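# Fish spanner from under UPS battery guard into tray

## Task

Retrieve the spanner that has slipped beneath the transparent guard over the UPS batteries and leave it lying flat inside the tray. The exposed terminals and the link between them are still live even though the breaker is off, so the attempt fails if the spanner ever bridges any two terminals or if any part of the robot touches a terminal. The hook lying on the bench is insulated and may be used.

## Robot and tools

Robot: two seven-joint arms, left_arm and right_arm, each ending in a parallel gripper. Bases in the scene frame: left_arm at (-0.058, +0.374, 0) m, right_arm at (+0.021, -0.305, 0) m, both facing almost straight along +x. Scene frame: origin at table-top height midway between the nominal bases, +z up, +x out over the table, left_arm on the +y side. Arm names do not match image left/right. A camera stand sits behind the arms.

Gripper axes: fingers point along the gripper's +z and close along its y. The reported end_effector_position is the spot between the pads when closed, about 2 cm short of the fingertips; closing pushes the tips roughly 10 mm further along +z, mostly while the pads are over 40 mm apart.

Frames: hand positions, quaternions (wxyz), velocities and Hand targets are in each arm's own base frame. Fixed cameras and the table use the scene frame. Motion offsets are along the current Hand target's own axes.

Row layout (used by execute_actions and move): 14 numbers, each in [-1, 1]: dx, dy, dz, rx, ry, rz, opening for left_arm, then the same seven for right_arm. Always send all 14 even if one arm stays still. The six pose numbers are an offset, not a pose: they count from that arm's Hand target as it stood when the action or move began. Scale: 1.0 = 0.6 m of travel or 180 degrees of turn; rx, ry, rz form one rotation vector. Repeating the same offset in a new call moves the arm further. Opening is absolute: +1 fully open (0.084 m), -1 closed. A 0 opening is a real command (half open), so to keep a gripper as it is, resend its current command.

execute_actions(actions, cameras): actions is a list of actions; each action is a table of up to 15 rows, one per 1/30 s step. A shorter table repeats its last row to fill 15 steps. Every row in an action counts from that action's start pose, not from the previous row. Images come back only for an empty actions list or when cameras names them (["all"], a list of names, or []). Cameras: cam_high, cam_low (504x504), cam_left_wrist, cam_right_wrist (672x504). An unknown camera name invalidates the call.

move(target, speed, blend, opening_speed, blocking, cameras): target is one 14-number row or a list of up to 15 rows, all offsets from the same starting Hand targets. Grippers travel straight lines that finish together, at least 0.5 s and capped at 10 s total. speed is path top speed in m/s, 0.002 to 1 (default 0.25), turns limited to twice that in rad/s; one value or one per target. blend (m) rounds corners of a list; 0 means stop at each point. opening_speed sets how fast openings change, per second on the -1..+1 scale, at least 0.2. Opening changes on later targets are applied on arrival with all arms paused. blocking=false returns after about 0.5 s while the move continues. Paths do not avoid obstacles or the other arm; faster moves lag, stray and hit harder, and aiming past a contact presses harder. The result adds a move: line: done (rest within 3 mm and 2 degrees), off_target, moving, held, fault, plus limits such as paced (pose clipped) or held (steps withheld).

wait(seconds 0 to 10): lets time pass holding last commands; a running move continues. stop(): brakes a running move, needing some distance. zoom_image(camera, region [x0,y0,x1,y1] pixels, at most 504x504): closer look at the newest image of that camera. clear_fault(arm): clears a reported torque fault on left_arm or right_arm. finished_scene(scene): ends the scene with its number; irreversible, so only call once the spanner rests flat in the tray unheld.

Controller behaviour: each step the commanded pose is clipped to within 70 mm and 16 degrees of the measured gripper pose; Hand target is the clipped last command, and the next offset counts from it. Grippers often stop short; a fresh command, even zeros, re-requests the target, and any residual gap can be sent as an offset. Sending zeros for all six pose numbers re-commands the current Hand target. A blocked arm keeps pushing until commanded back past its gripper. Big wrist turns can swing the elbow. A clearance check withholds commands bringing the arms too close, but contact between arms can still happen and can end the scene.

Results: end_effector_position, quat, velocities; Joint positions (last number is measured opening in m); Joint torques (include arm weight, noisy, offset); grip_measured on the -1..+1 scale; Tool commands; Hand target. "within noise" means the arm is still. To hold something, command an opening well below grip_measured; about 24 N per pad maximum.

Faults: contact torque at a joint's load limit (waist 44.1, shoulder 44.3, upper arm roll 28.2, elbow 28.2, forearm roll 28.2, wrist pitch 15.2, wrist roll 15.8 N m) makes the arm back off and stop until clear_fault. Holding a motor at its torque limit for 1 s or overloading it also faults. Motor heat from stretched arms, loads or pushing yields MOTOR HOT at 65 °C and a braked OVER-TEMPERATURE FAULT at 80 °C.

Avoid: any robot contact with a terminal or the link; letting the spanner touch two terminals at once (drag it clear, ideally with the insulated hook, keeping it away from conductors); dropping or flinging the spanner; anything leaving the table; slamming into the guard, batteries or table; arms pressing on each other. Loose items may get nudged occasionally.

Each tool is called as a command line: name --argument value for each argument, lists and objects as JSON in quotes; but a table of rows of numbers goes row by row, as --pt "numbers of a row", without its own name.

## Session

execute_actions --actions '[]'

Scene clock: 0.00 s.
left_arm: end_effector_position=(+0.2666, -0.1181, +0.1184) grip_measured=+1.00 end_effector_quat_wxyz=(-0.397, -0.068, +0.846, -0.348) | right_arm: end_effector_position=(+0.4009, +0.2747, +0.2754) grip_measured=+1.00 end_effector_quat_wxyz=(-0.034, -0.149, +0.977, -0.148)
Joint positions: left_arm=[-1.813 -0.796 1.875 0.816 -0.081 1.342 2.868 0.084] | right_arm=[0.595 0.207 0.13 1.523 -0.238 1.54 -2.684 0.084]
Joint velocities: within noise
Joint torques (N m): no reading
Motor temperatures (°C): left_arm=[36 37 41 39 40 35 46] | right_arm=[44 39 41 34 37 40 41]
Hand target: left_arm +0.2666, -0.1181, +0.1184; -0.397, -0.068, +0.846, -0.348 | right_arm +0.4009, +0.2747, +0.2754; -0.034, -0.149, +0.977, -0.148
Tool commands: left_gripper/opening=+1.0 right_gripper/opening=+1.0

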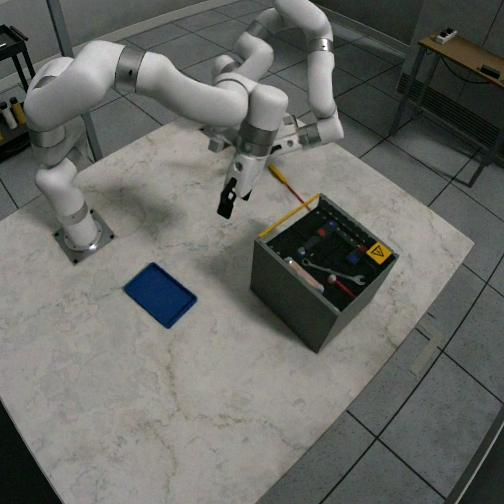

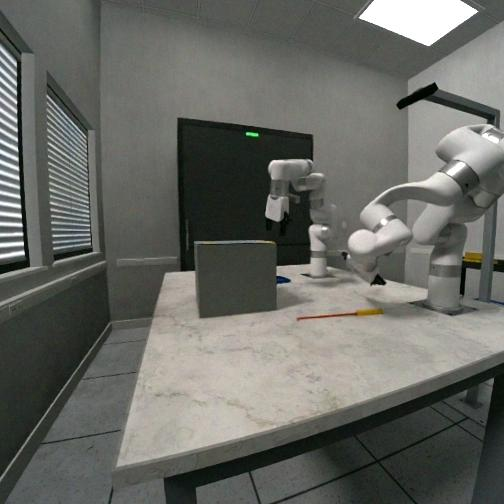

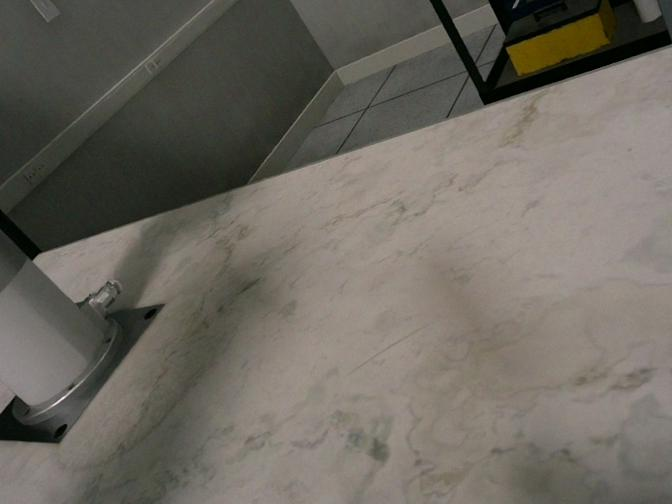

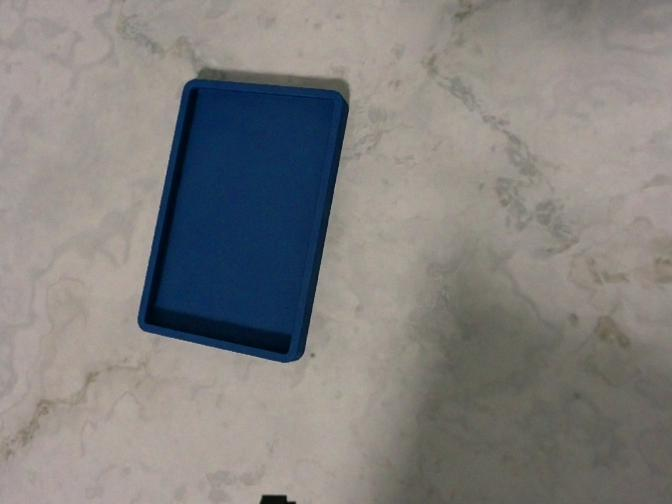

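zoom_image --camera "cam_high" --region '[240, 180, 410, 350]'

zoom_image --camera "cam_high" --region '[210, 120, 340, 250]'

Scaled by 2.965.

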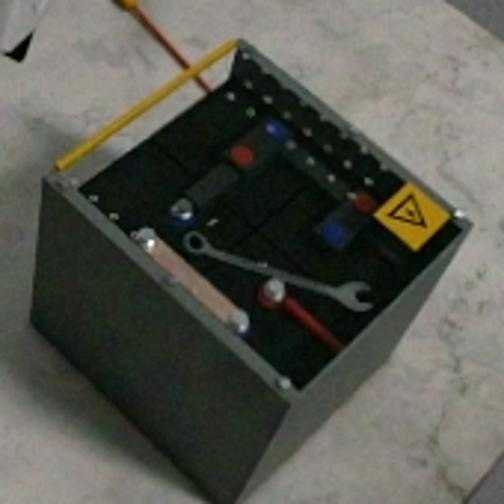

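Scaled by 3.877.

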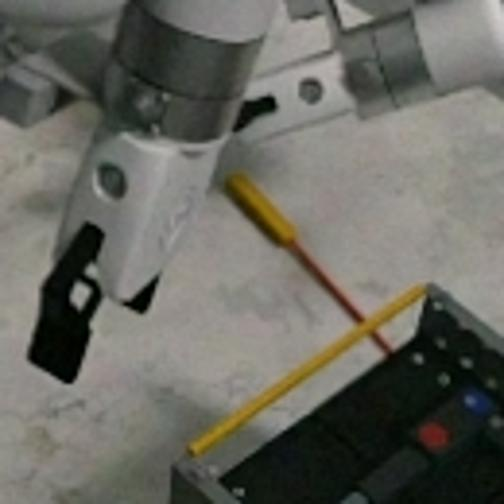

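move --target '[0,0,0,0,0,0,1,-0.034,-0.139,-0.391,-0.095,-0.0218,0.0957,1]' --cameras '["all"]'

Scene clock: 47.87 s.
left_arm: end_effector_position=(+0.2666, -0.1181, +0.1184) grip_measured=+1.00 end_effector_quat_wxyz=(-0.397, -0.068, +0.846, -0.348) | right_arm: end_effector_position=(+0.4500, +0.2739, +0.5194) grip_measured=+1.00 end_effector_quat_wxyz=(+0.051, +0.001, +0.998, +0.031) end_effector_velocity=(+0.001, -0.001, +0.000) end_effector_angular_velocity=(+0.000, -0.001, -0.001)
Joint positions: left_arm=[-1.813 -0.796 1.875 0.816 -0.081 1.342 2.868 0.084] | right_arm=[0.523 0.511 0.071 2.707 -0.045 2.077 -2.581 0.084]
Joint velocities: left_arm=[within noise] | right_arm=[0 0 -0.005 0 0.003 -0.001 -0.001 0]
Joint torques (N m): left_arm=[-0.49 14.18 -10.46 9.65 -1.03 0.39 -0.14] | right_arm=[0.13 -21.41 -2.55 17.08 2.96 -4.4 1.45]
Motor temperatures (°C): left_arm=[35 37 45 41 40 35 46] | right_arm=[44 42 41 42 37 40 41]
Hand target: left_arm +0.2666, -0.1181, +0.1184; -0.397, -0.068, +0.846, -0.348 | right_arm +0.4506, +0.2744, +0.5202; +0.000, +0.001, +1.000, +0.000
Off the commanded pose: left_arm 0.000 m, 0 deg | right_arm 0.001 m, 7 deg.
elbow stopped short (right arm): the move would have taken joint 4 (elbow) straighter than the controller allows.
move: off_target (right_arm)

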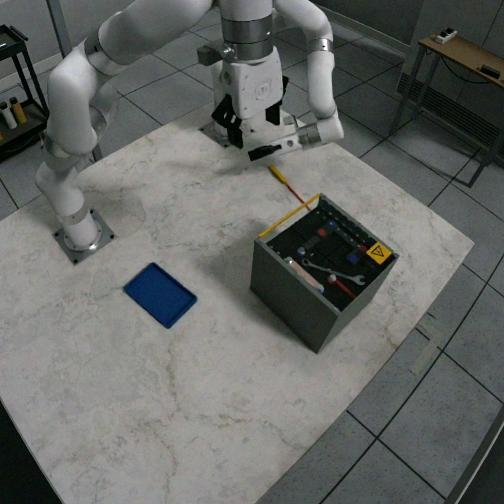

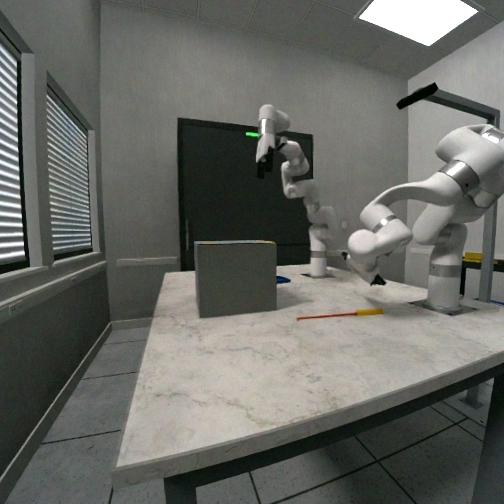

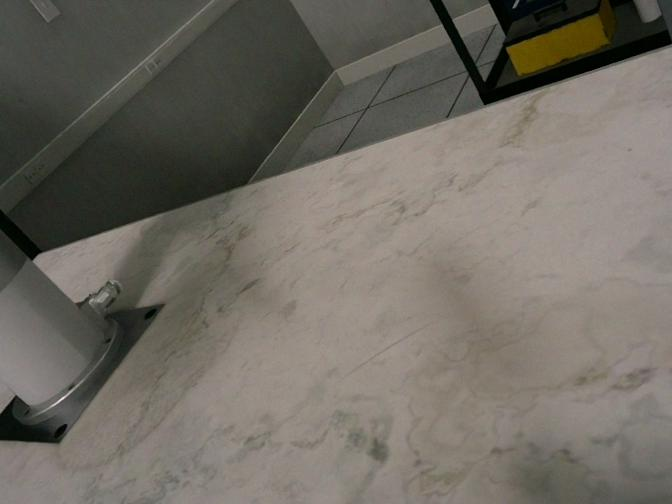

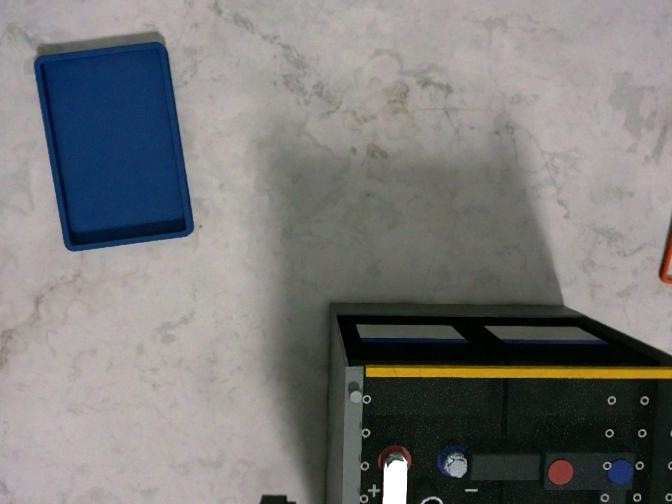

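move --target '[0,0,0,0,0,0,1,0.05,0.13,0.1,0,-0.18,0,1]' --cameras '["cam_right_wrist","cam_high"]'

Scene clock: 68.23 s.
left_arm: end_effector_position=(+0.2666, -0.1181, +0.1184) grip_measured=+1.00 end_effector_quat_wxyz=(-0.397, -0.068, +0.846, -0.348) | right_arm: end_effector_position=(+0.4207, +0.3525, +0.4603) grip_measured=+1.00 end_effector_quat_wxyz=(+0.279, +0.001, +0.960, +0.000)
Joint positions: left_arm=[-1.813 -0.796 1.875 0.816 -0.081 1.342 2.868 0.084] | right_arm=[0.742 -0.036 0.121 1.562 -0.441 1.238 -2.208 0.084]
Joint torques (N m): left_arm=[-0.35 13.71 -10.22 9.32 -0.9 0.37 -0.12] | right_arm=[4.73 -25.02 1.68 19.68 -2.95 -4.69 1.78]
Hand target: left_arm +0.2666, -0.1181, +0.1184; -0.397, -0.068, +0.846, -0.348 | right_arm +0.4207, +0.3525, +0.4603; +0.279, +0.001, +0.960, +0.000
Off the commanded pose: left_arm 0.000 m, 0 deg | right_arm 0.000 m, 0 deg.
move: done
Images, in order (width x height): cam_high 504x504, cam_right_wrist 672x504.

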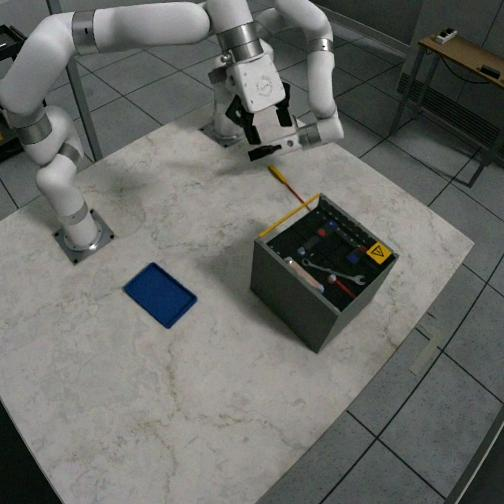

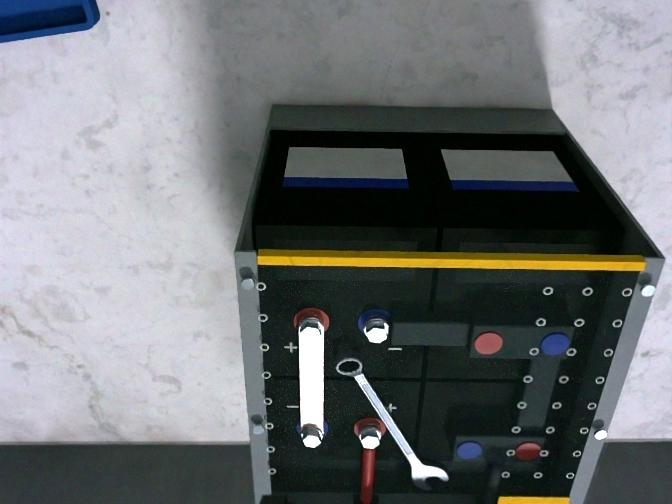

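zoom_image --camera "cam_right_wrist" --region '[230, 240, 450, 504]'

zoom_image --camera "cam_right_wrist" --region '[420, 240, 672, 504]'

zoom_image --camera "cam_right_wrist" --region '[230, 90, 672, 290]'

Scaled by 1.909.

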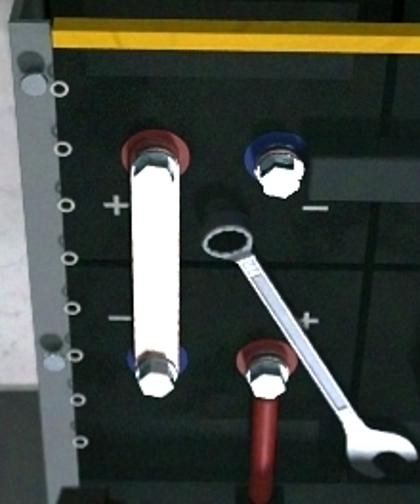

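Scaled by 1.909.

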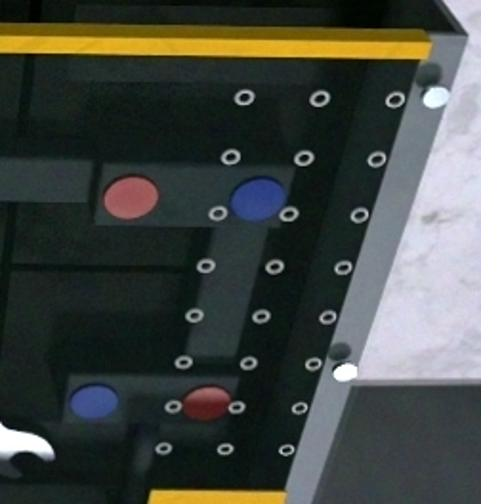

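Scaled by 1.140.

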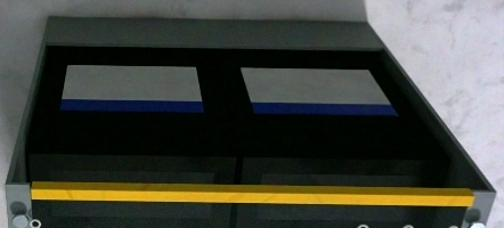

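move --target '[0,0,0,0,0,0,1,0.197,0.117,0.092,0,-0.155,0,1]' --cameras '["cam_right_wrist","cam_high"]'

Scene clock: 89.87 s.
left_arm: end_effector_position=(+0.2666, -0.1181, +0.1184) grip_measured=+1.00 end_effector_quat_wxyz=(-0.397, -0.068, +0.846, -0.348) | right_arm: end_effector_position=(+0.3507, +0.4229, +0.3504) grip_measured=+1.00 end_effector_quat_wxyz=(+0.503, +0.001, +0.865, +0.000)
Joint positions: left_arm=[-1.813 -0.796 1.875 0.816 -0.081 1.342 2.868 0.084] | right_arm=[0.83 -0.072 0.345 1.07 -1.179 1.024 -1.349 0.084]
Joint torques (N m): left_arm=[-0.35 13.56 -10.09 9.3 -1.03 0.24 -0.01] | right_arm=[4.68 -13.65 1.57 20.07 -3.12 1 1.77]
Hand target: left_arm +0.2666, -0.1181, +0.1184; -0.397, -0.068, +0.846, -0.348 | right_arm +0.3506, +0.4229, +0.3503; +0.503, +0.001, +0.865, +0.000
Off the commanded pose: left_arm 0.000 m, 0 deg | right_arm 0.000 m, 0 deg.
move: done
Images, in order (width x height): cam_high 504x504, cam_right_wrist 672x504.

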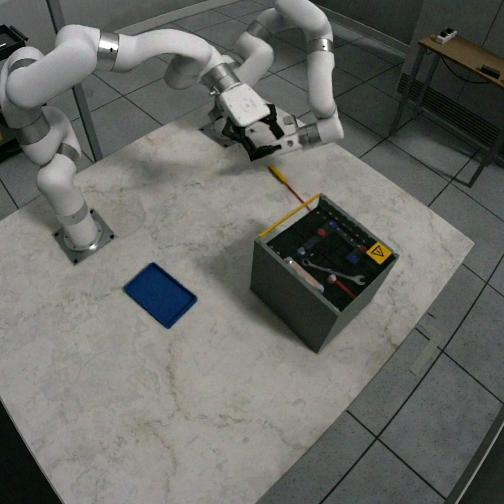

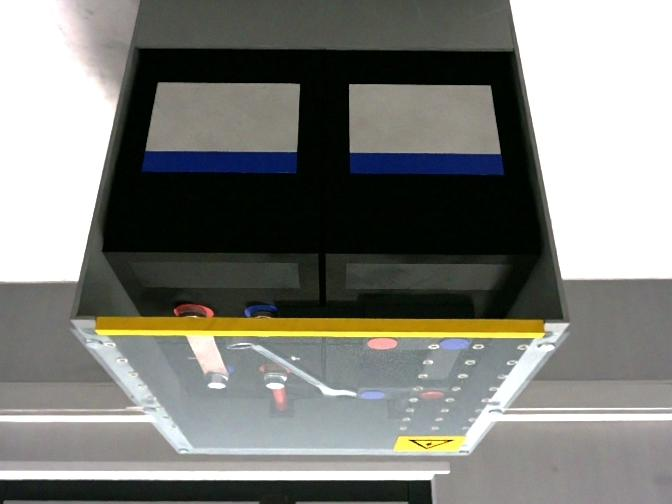

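zoom_image --camera "cam_right_wrist" --region '[70, 230, 570, 480]'

Scaled by 1.008.

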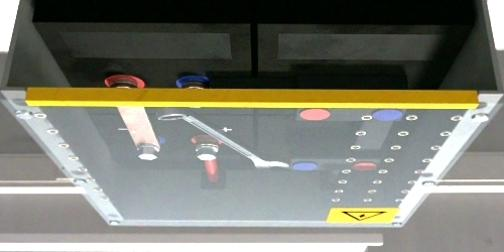

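move --target '[0.177,-0.347,-0.353,-0.234,-0.267,0.046,1,0,-0.3,0,0,0,0,1]' --cameras '["all"]'

Scene clock: 162.37 s.
left_arm: end_effector_position=(+0.4090, -0.1208, +0.3999) grip_measured=+1.00 end_effector_quat_wxyz=(+0.000, +0.001, +1.000, +0.001) | right_arm: end_effector_position=(+0.3504, +0.2429, +0.3502) grip_measured=+1.00 end_effector_quat_wxyz=(+0.503, +0.001, +0.865, +0.000)
Joint positions: left_arm=[-1.493 -0.306 0.987 1.463 0.257 1.634 2.631 0.084] | right_arm=[0.777 -0.644 0.089 0.544 -1.157 0.751 -1.548 0.084]
Joint torques (N m): left_arm=[-4.94 2.67 -2.03 22.56 2.27 0.21 0.85] | right_arm=[-4.22 -11.79 -2.49 20.44 -2.37 -2.97 -1.83]
Hand target: left_arm +0.4090, -0.1208, +0.3999; +0.000, +0.001, +1.000, +0.001 | right_arm +0.3504, +0.2429, +0.3502; +0.503, +0.001, +0.865, +0.000
Off the commanded pose: left_arm 0.000 m, 0 deg | right_arm 0.000 m, 0 deg.
move: done

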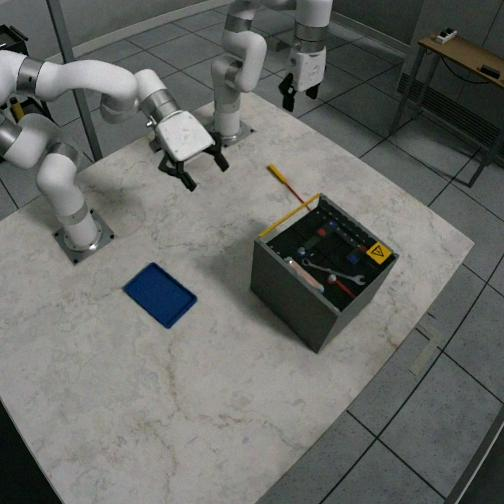

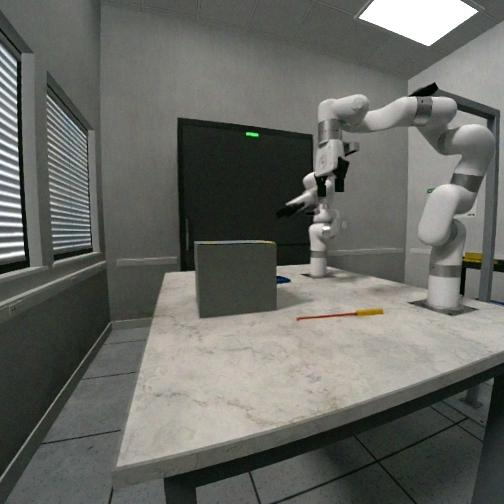

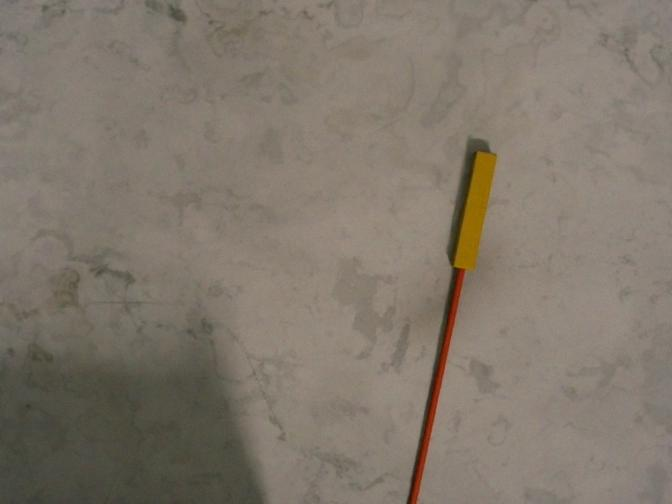

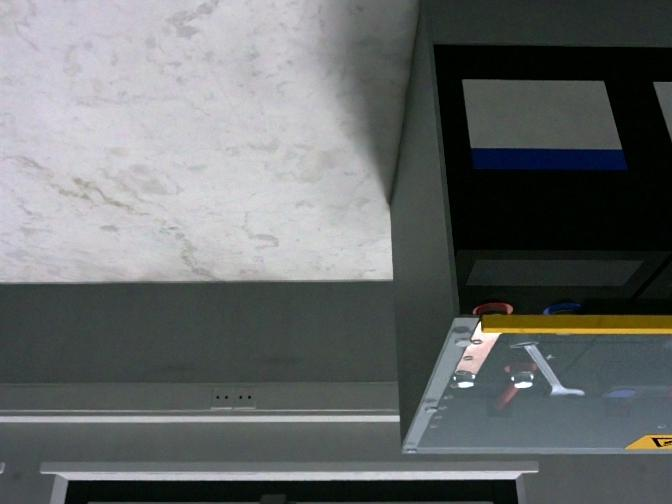

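move --target '[-0.15,0.117,0.083,0,0,0,1,0.004,0.212,0.195,0,-0.111,0,1]' --cameras '["all"]'

zoom_image --camera "cam_right_wrist" --region '[100, 150, 580, 400]'

Scene clock: 174.90 s.
left_arm: end_effector_position=(+0.4991, -0.0507, +0.3503) grip_measured=+1.00 end_effector_quat_wxyz=(+0.000, +0.001, +1.000, +0.001) | right_arm: end_effector_position=(+0.4511, +0.3700, +0.2903) grip_measured=+1.00 end_effector_quat_wxyz=(+0.645, +0.001, +0.764, +0.000)
Joint positions: left_arm=[-1.249 0.267 1.331 1.577 -0.258 1.513 3.231 0.084] | right_arm=[0.716 0.074 0.27 0.909 -1.866 1.04 -0.813 0.084]
Joint torques (N m): left_arm=[4.46 -6.75 2.12 22.91 -2.14 0.12 0.97] | right_arm=[4.88 -15.89 1.96 22.82 -2.97 3.06 1.6]
Motor temperatures (°C): left_arm=[35 37 43 47 41 35 45] | right_arm=[44 40 41 42 37 40 42]
Hand target: left_arm +0.4991, -0.0507, +0.3503; +0.000, +0.001, +1.000, +0.001 | right_arm +0.4511, +0.3700, +0.2903; +0.645, +0.001, +0.764, +0.000
Off the commanded pose: left_arm 0.000 m, 0 deg | right_arm 0.000 m, 0 deg.
move: done

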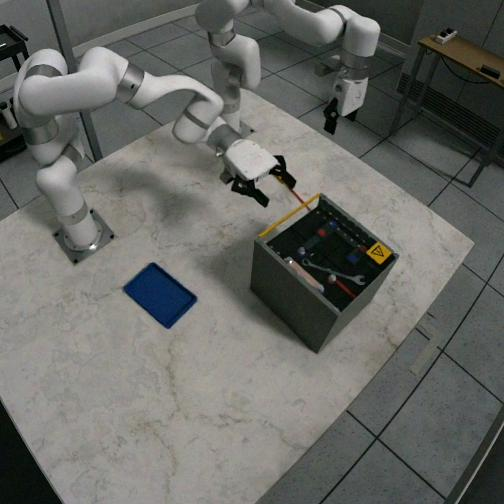

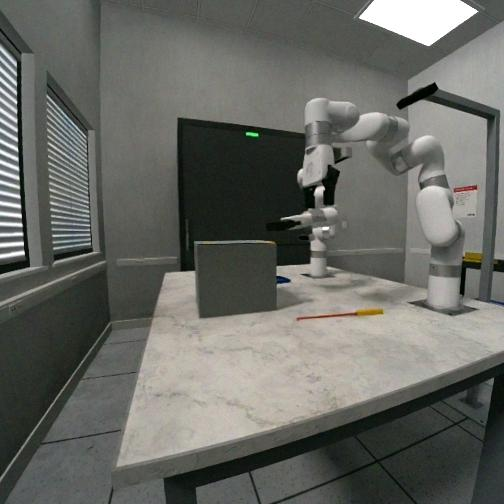

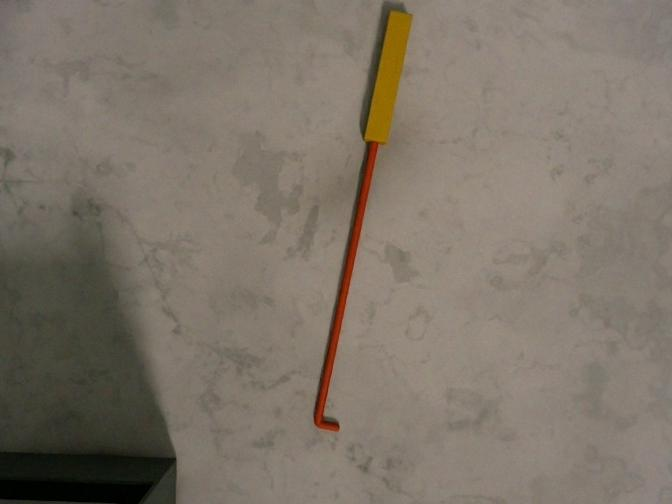

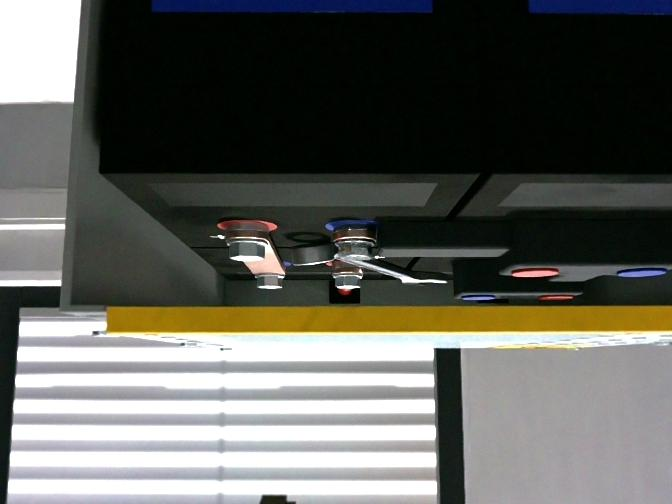

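Scaled by 1.050.

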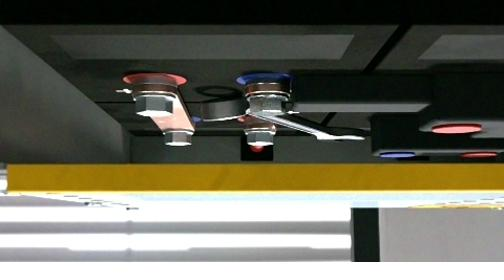

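move --target '[0.312,0.068,0.45,0,0,0.061,1,-0.1265,0.0167,0.2675,0,0.28,0,1]' --cameras '["all"]'

zoom_image --camera "cam_right_wrist" --region '[100, 50, 504, 454]'

Scene clock: 289.33 s.
left_arm: end_effector_position=(+0.3122, -0.0092, +0.0802) grip_measured=+1.00 end_effector_quat_wxyz=(+0.000, +0.096, +0.995, +0.001) | right_arm: end_effector_position=(+0.6220, +0.3798, +0.3382) grip_measured=+1.00 end_effector_quat_wxyz=(+0.258, +0.001, +0.966, +0.000)
Joint positions: left_arm=[-1.092 -0.564 1.142 0.404 0.739 0.81 2.757 0.084] | right_arm=[0.475 0.609 0.268 2.09 -0.522 1.114 -2.333 0.084]
Joint torques (N m): left_arm=[-5.31 5.54 -3.64 12.37 2.69 -3.08 -0.14] | right_arm=[4.79 -28.46 -0.5 24.71 2.06 -1.24 -1.72]
Motor temperatures (°C): left_arm=[35 37 42 54 41 36 45] | right_arm=[44 40 40 45 38 41 41]
Hand target: left_arm +0.3122, -0.0092, +0.0802; +0.000, +0.096, +0.995, +0.001 | right_arm +0.6221, +0.3798, +0.3382; +0.258, +0.001, +0.966, +0.000
Off the commanded pose: left_arm 0.000 m, 0 deg | right_arm 0.000 m, 0 deg.
move: done

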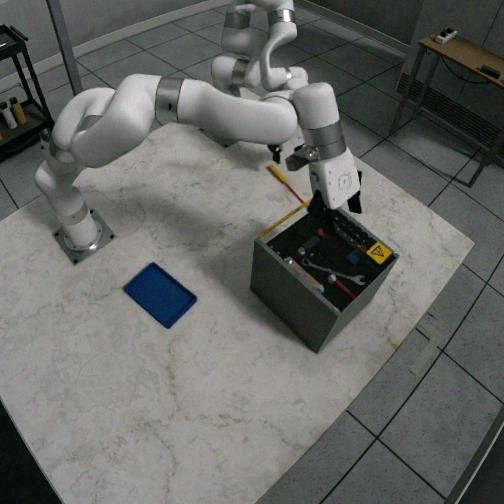

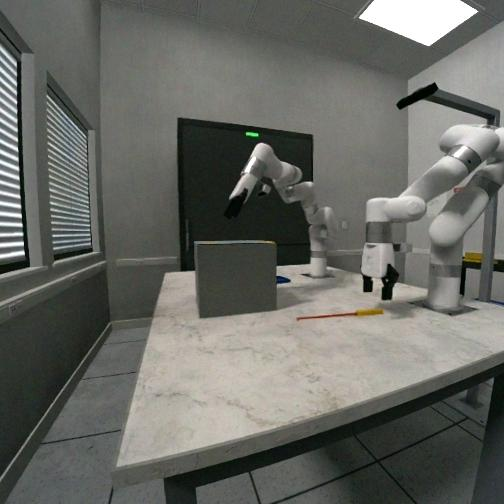

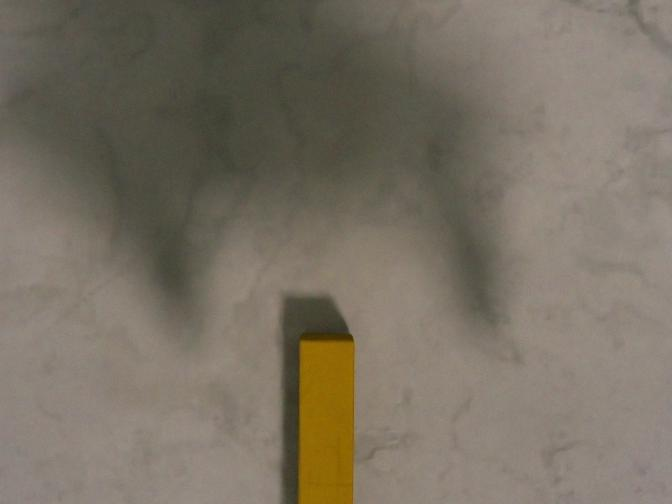

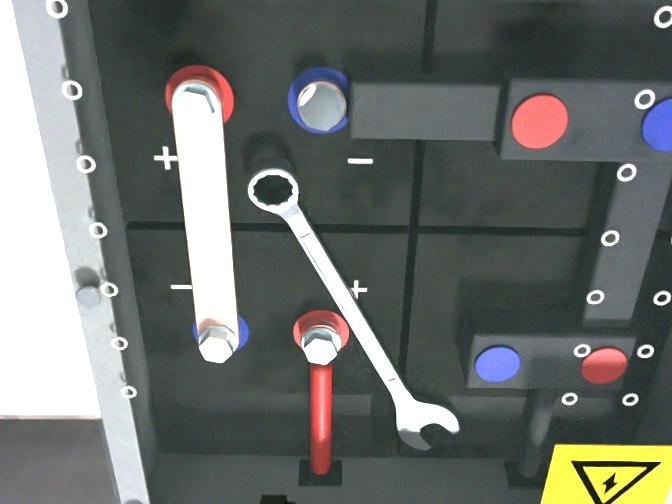

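Scaled by 1.248.

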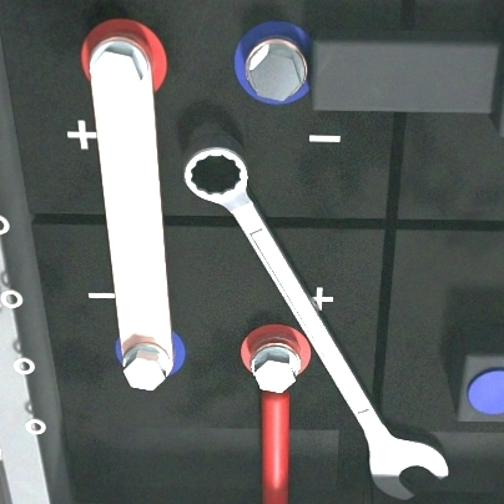

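move --target '[0,-0.004,0.07,0,0,0,1,0,0,0,0,0,0,1]' --speed 0.15 --cameras '["cam_left_wrist","cam_low"]'

zoom_image --camera "cam_low" --region '[290, 230, 420, 340]'

Scene clock: 380.77 s.
left_arm: end_effector_position=(+0.3118, -0.0115, +0.0382) grip_measured=+1.00 end_effector_quat_wxyz=(+0.000, +0.096, +0.995, +0.001) | right_arm: end_effector_position=(+0.6221, +0.3798, +0.3382) grip_measured=+1.00 end_effector_quat_wxyz=(+0.258, +0.001, +0.966, +0.000)
Joint positions: left_arm=[-1.257 -0.386 1.353 0.374 0.728 0.587 2.775 0.084] | right_arm=[0.475 0.609 0.268 2.09 -0.522 1.115 -2.333 0.084]
Joint torques (N m): left_arm=[-5.51 6.09 -1.95 16.68 -2.17 -3.12 0.77] | right_arm=[4.84 -28.45 -0.56 24.61 -1.94 -1.21 -1.5]
Motor temperatures (°C): left_arm=[35 36 42 45 41 36 45] | right_arm=[44 42 40 48 37 40 42]
Hand target: left_arm +0.3118, -0.0115, +0.0382; +0.000, +0.096, +0.995, +0.001 | right_arm +0.6221, +0.3798, +0.3382; +0.258, +0.001, +0.966, +0.000
Off the commanded pose: left_arm 0.000 m, 0 deg | right_arm 0.000 m, 0 deg.
move: done
Images, in order (width x height): cam_low 504x504, cam_left_wrist 672x504.

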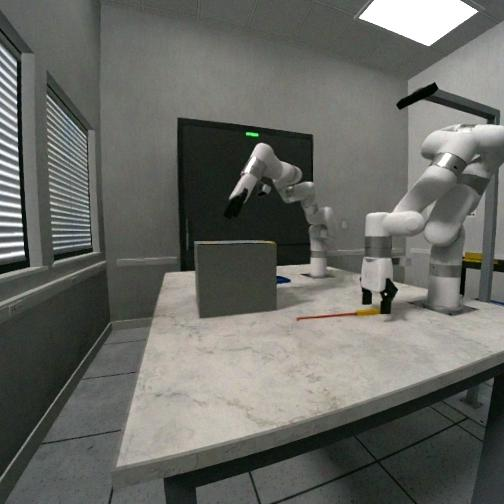

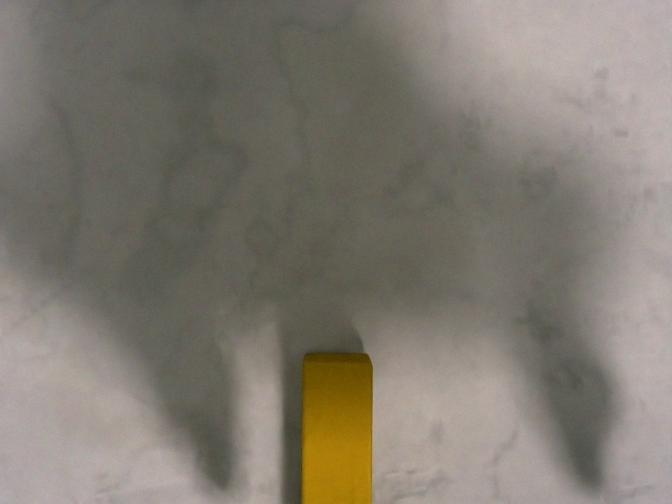

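Scaled by 3.877.

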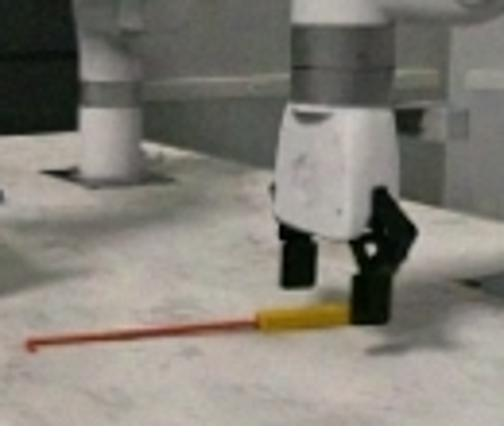

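move --pt "-0.02 0.004 0.018 0 0 0 1 0 0 0 0 0 0 1" --pt "-0.02 0.004 0.018 0 0 0 -0.8 0 0 0 0 0 0 1" --speed 0.1 --opening_speed 1.5 --cameras '["cam_left_wrist","cam_low"]'

zoom_image --camera "cam_low" --region '[290, 230, 420, 340]'

Scene clock: 393.70 s.
left_arm: end_effector_position=(+0.3241, -0.0114, +0.0274) grip_measured=+0.60 end_effector_quat_wxyz=(+0.000, +0.096, +0.995, +0.001) | right_arm: end_effector_position=(+0.6221, +0.3798, +0.3382) grip_measured=+1.00 end_effector_quat_wxyz=(+0.258, +0.001, +0.966, +0.000)
Joint positions: left_arm=[-1.439 -0.297 1.523 0.405 0.649 0.509 2.832 0.069] | right_arm=[0.475 0.609 0.268 2.09 -0.522 1.115 -2.333 0.084]
Joint torques (N m): left_arm=[8.59 18.18 6.67 -9.27 0.18 6.34 0.59] | right_arm=[4.63 -28.5 -0.3 24.61 -0.78 -1.24 -1.68]
Hand target: left_arm +0.3240, -0.0114, +0.0274; +0.000, +0.096, +0.995, +0.001 | right_arm +0.6221, +0.3798, +0.3382; +0.258, +0.001, +0.966, +0.000
Off the commanded pose: left_arm 0.000 m, 0 deg | right_arm 0.000 m, 0 deg.
move: done
Images, in order (width x height): cam_low 504x504, cam_left_wrist 672x504.

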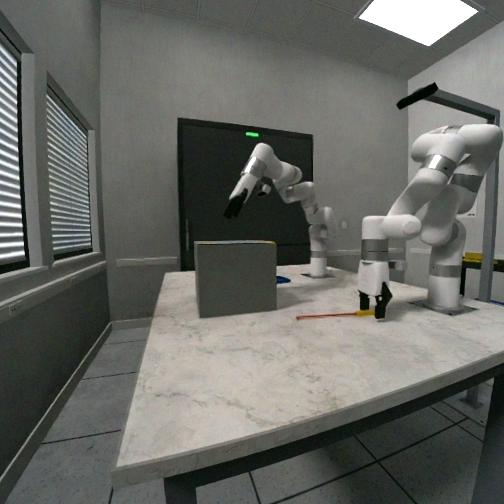

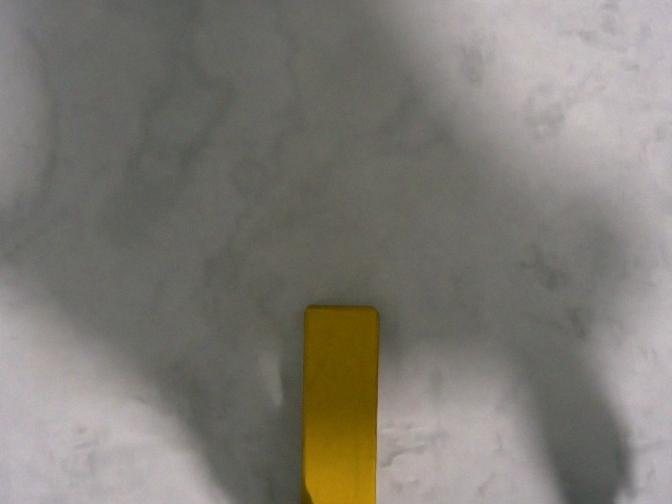

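Scaled by 3.877.

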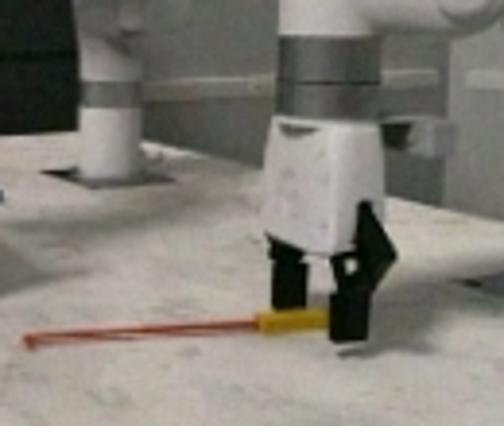

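move --target '[0,0,-0.02,0,0,0,-0.8,0,0,0,0,0,0,1]' --speed 0.05 --opening_speed 1 --cameras '["cam_left_wrist","cam_low"]'

zoom_image --camera "cam_low" --region '[290, 230, 420, 340]'

Scene clock: 399.67 s.
left_arm: end_effector_position=(+0.3241, -0.0114, +0.0394) grip_measured=-0.82 end_effector_quat_wxyz=(+0.000, +0.096, +0.995, +0.001) | right_arm: end_effector_position=(+0.6221, +0.3798, +0.3382) grip_measured=+1.00 end_effector_quat_wxyz=(+0.258, +0.001, +0.966, +0.000)
Joint positions: left_arm=[-1.328 -0.35 1.406 0.41 0.675 0.576 2.811 0.008] | right_arm=[0.475 0.609 0.268 2.09 -0.522 1.115 -2.333 0.084]
Joint torques (N m): left_arm=[4.49 -5.47 -6.52 12.21 2.64 0.09 -0.96] | right_arm=[4.46 -28.41 0.2 24.62 -0.12 -1.25 -1.7]
Hand target: left_arm +0.3240, -0.0114, +0.0394; +0.000, +0.096, +0.995, +0.001 | right_arm +0.6221, +0.3798, +0.3382; +0.258, +0.001, +0.966, +0.000
Off the commanded pose: left_arm 0.000 m, 0 deg | right_arm 0.000 m, 0 deg.
move: done
Images, in order (width x height): cam_low 504x504, cam_left_wrist 672x504.

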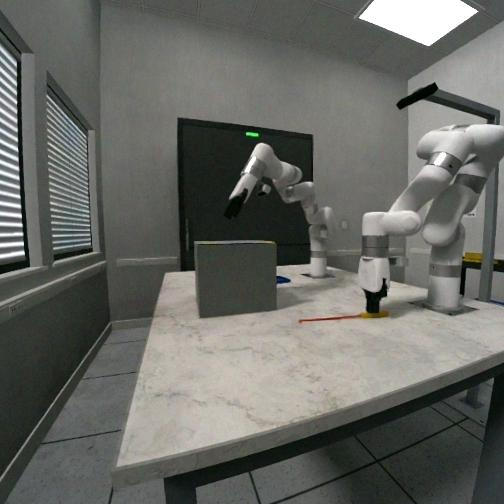

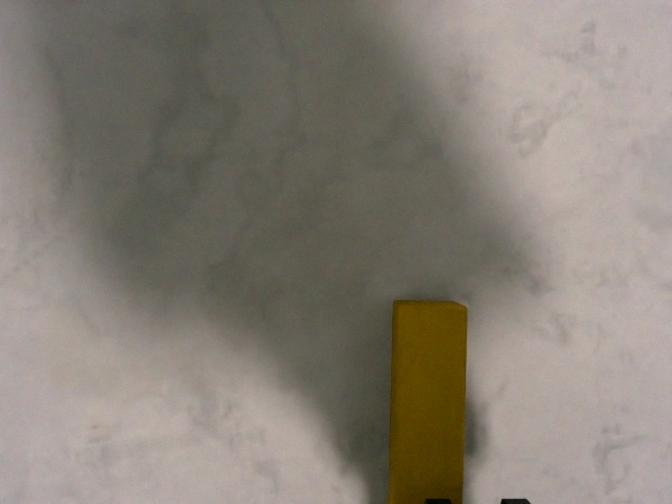

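Scaled by 3.877.

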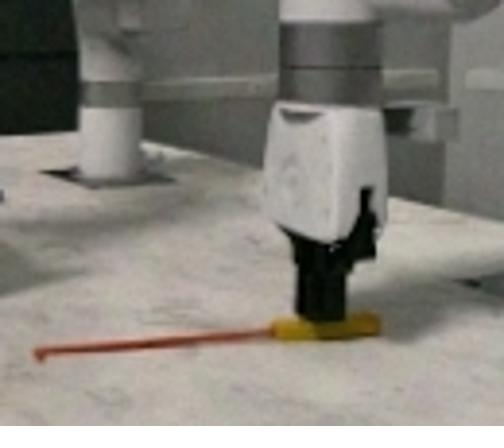

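zoom_image --camera "cam_left_wrist" --region '[300, 380, 600, 504]'

move --target '[0,0,-0.1,0,0,0,-0.8,0,0,0,0,0,0,1]' --cameras '["cam_left_wrist","cam_low"]'

zoom_image --camera "cam_low" --region '[290, 230, 420, 340]'

Scaled by 1.680.

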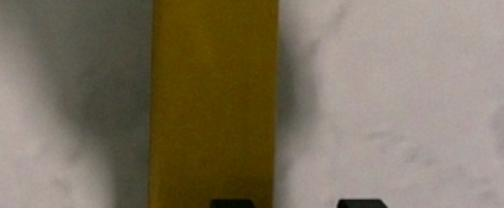

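Scene clock: 409.03 s.
left_arm: end_effector_position=(+0.3240, -0.0115, +0.0994) grip_measured=-0.82 end_effector_quat_wxyz=(+0.000, +0.096, +0.995, +0.001) | right_arm: end_effector_position=(+0.6221, +0.3798, +0.3382) grip_measured=+1.00 end_effector_quat_wxyz=(+0.258, +0.001, +0.966, +0.000)
Joint positions: left_arm=[-1.106 -0.583 1.109 0.458 0.699 0.876 2.769 0.008] | right_arm=[0.475 0.609 0.268 2.09 -0.522 1.115 -2.333 0.084]
Joint torques (N m): left_arm=[4.67 -5.96 -8.45 12.89 2.42 0.03 -0.95] | right_arm=[4.3 -28.42 0.53 24.65 0.6 -1.22 -1.73]
Hand target: left_arm +0.3240, -0.0115, +0.0994; +0.000, +0.096, +0.995, +0.001 | right_arm +0.6221, +0.3798, +0.3382; +0.258, +0.001, +0.966, +0.000
Off the commanded pose: left_arm 0.000 m, 0 deg | right_arm 0.000 m, 0 deg.
move: done
Images, in order (width x height): cam_low 504x504, cam_left_wrist 672x504.

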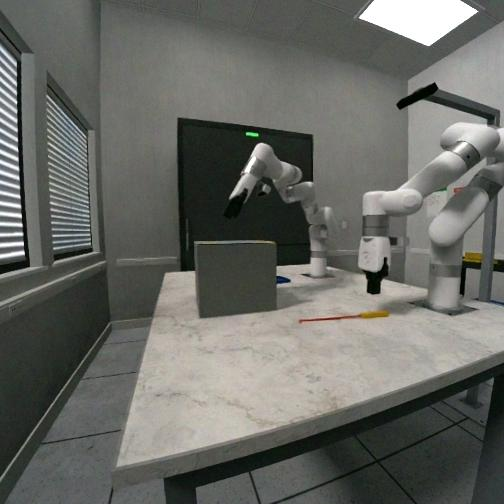

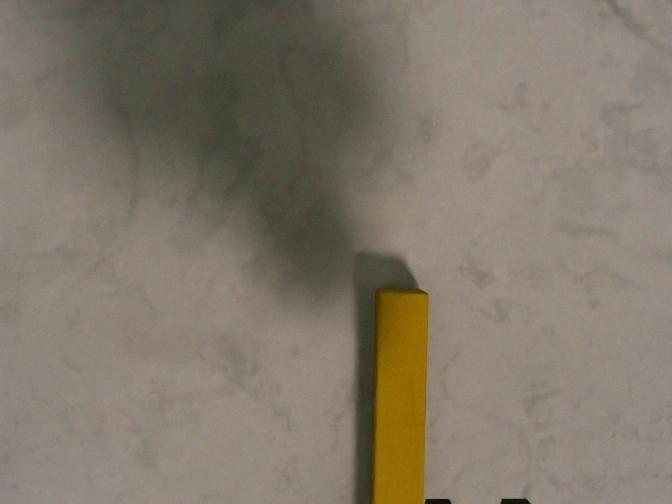

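Scaled by 3.877.

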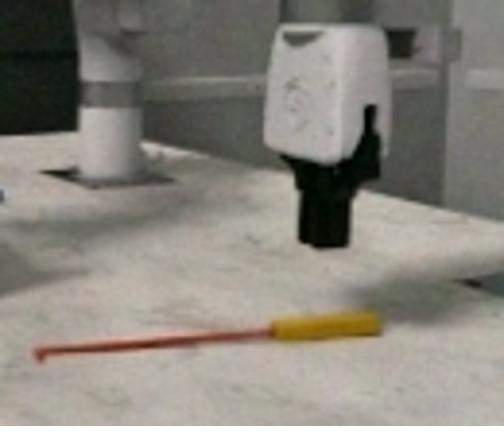

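move --pt "0 -0.0175 0 0 0 0 -0.1 0 0 0 0 0 0 1" --pt "0 -0.0175 0.1125 0 0 0 -0.1 0 0 0 0 0 0 1" --speed 0.1 --cameras '["cam_left_wrist","cam_low"]'

zoom_image --camera "cam_low" --region '[290, 230, 420, 340]'

Scene clock: 430.77 s.
left_arm: end_effector_position=(+0.3220, -0.0217, +0.0319) grip_measured=-0.11 end_effector_quat_wxyz=(+0.000, +0.096, +0.995, +0.001) | right_arm: end_effector_position=(+0.6221, +0.3798, +0.3382) grip_measured=+1.00 end_effector_quat_wxyz=(+0.258, +0.001, +0.966, +0.000)
Joint positions: left_arm=[-1.401 -0.3 1.448 0.399 0.632 0.523 2.812 0.039] | right_arm=[0.475 0.609 0.268 2.09 -0.522 1.115 -2.333 0.084]
Joint torques (N m): left_arm=[-5.07 6.6 -1.26 16.59 -2.12 -3.03 0.86] | right_arm=[3.91 -28.48 1.12 24.6 1.56 -1.29 -1.7]
Hand target: left_arm +0.3220, -0.0217, +0.0319; +0.000, +0.096, +0.995, +0.001 | right_arm +0.6221, +0.3798, +0.3382; +0.258, +0.001, +0.966, +0.000
Off the commanded pose: left_arm 0.000 m, 0 deg | right_arm 0.000 m, 0 deg.
move: done
Images, in order (width x height): cam_low 504x504, cam_left_wrist 672x504.

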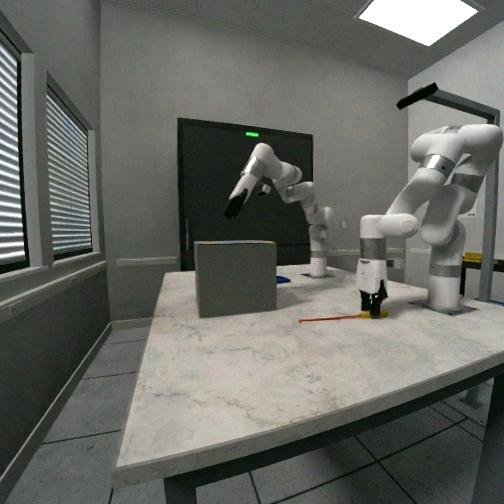

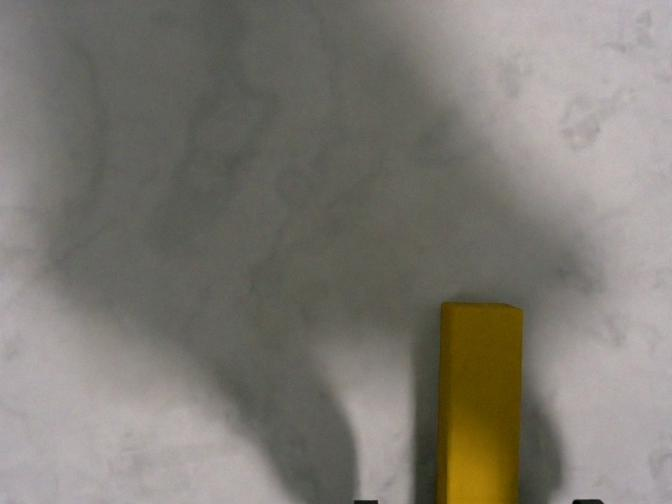

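Scaled by 3.877.

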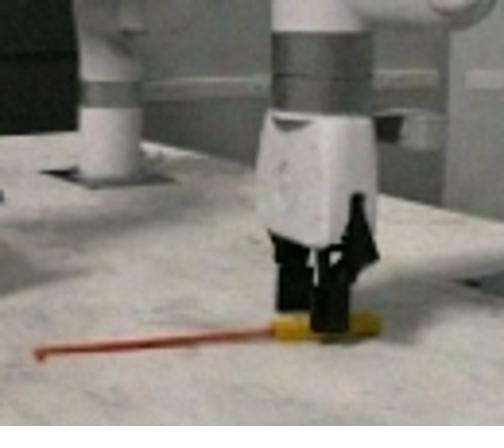

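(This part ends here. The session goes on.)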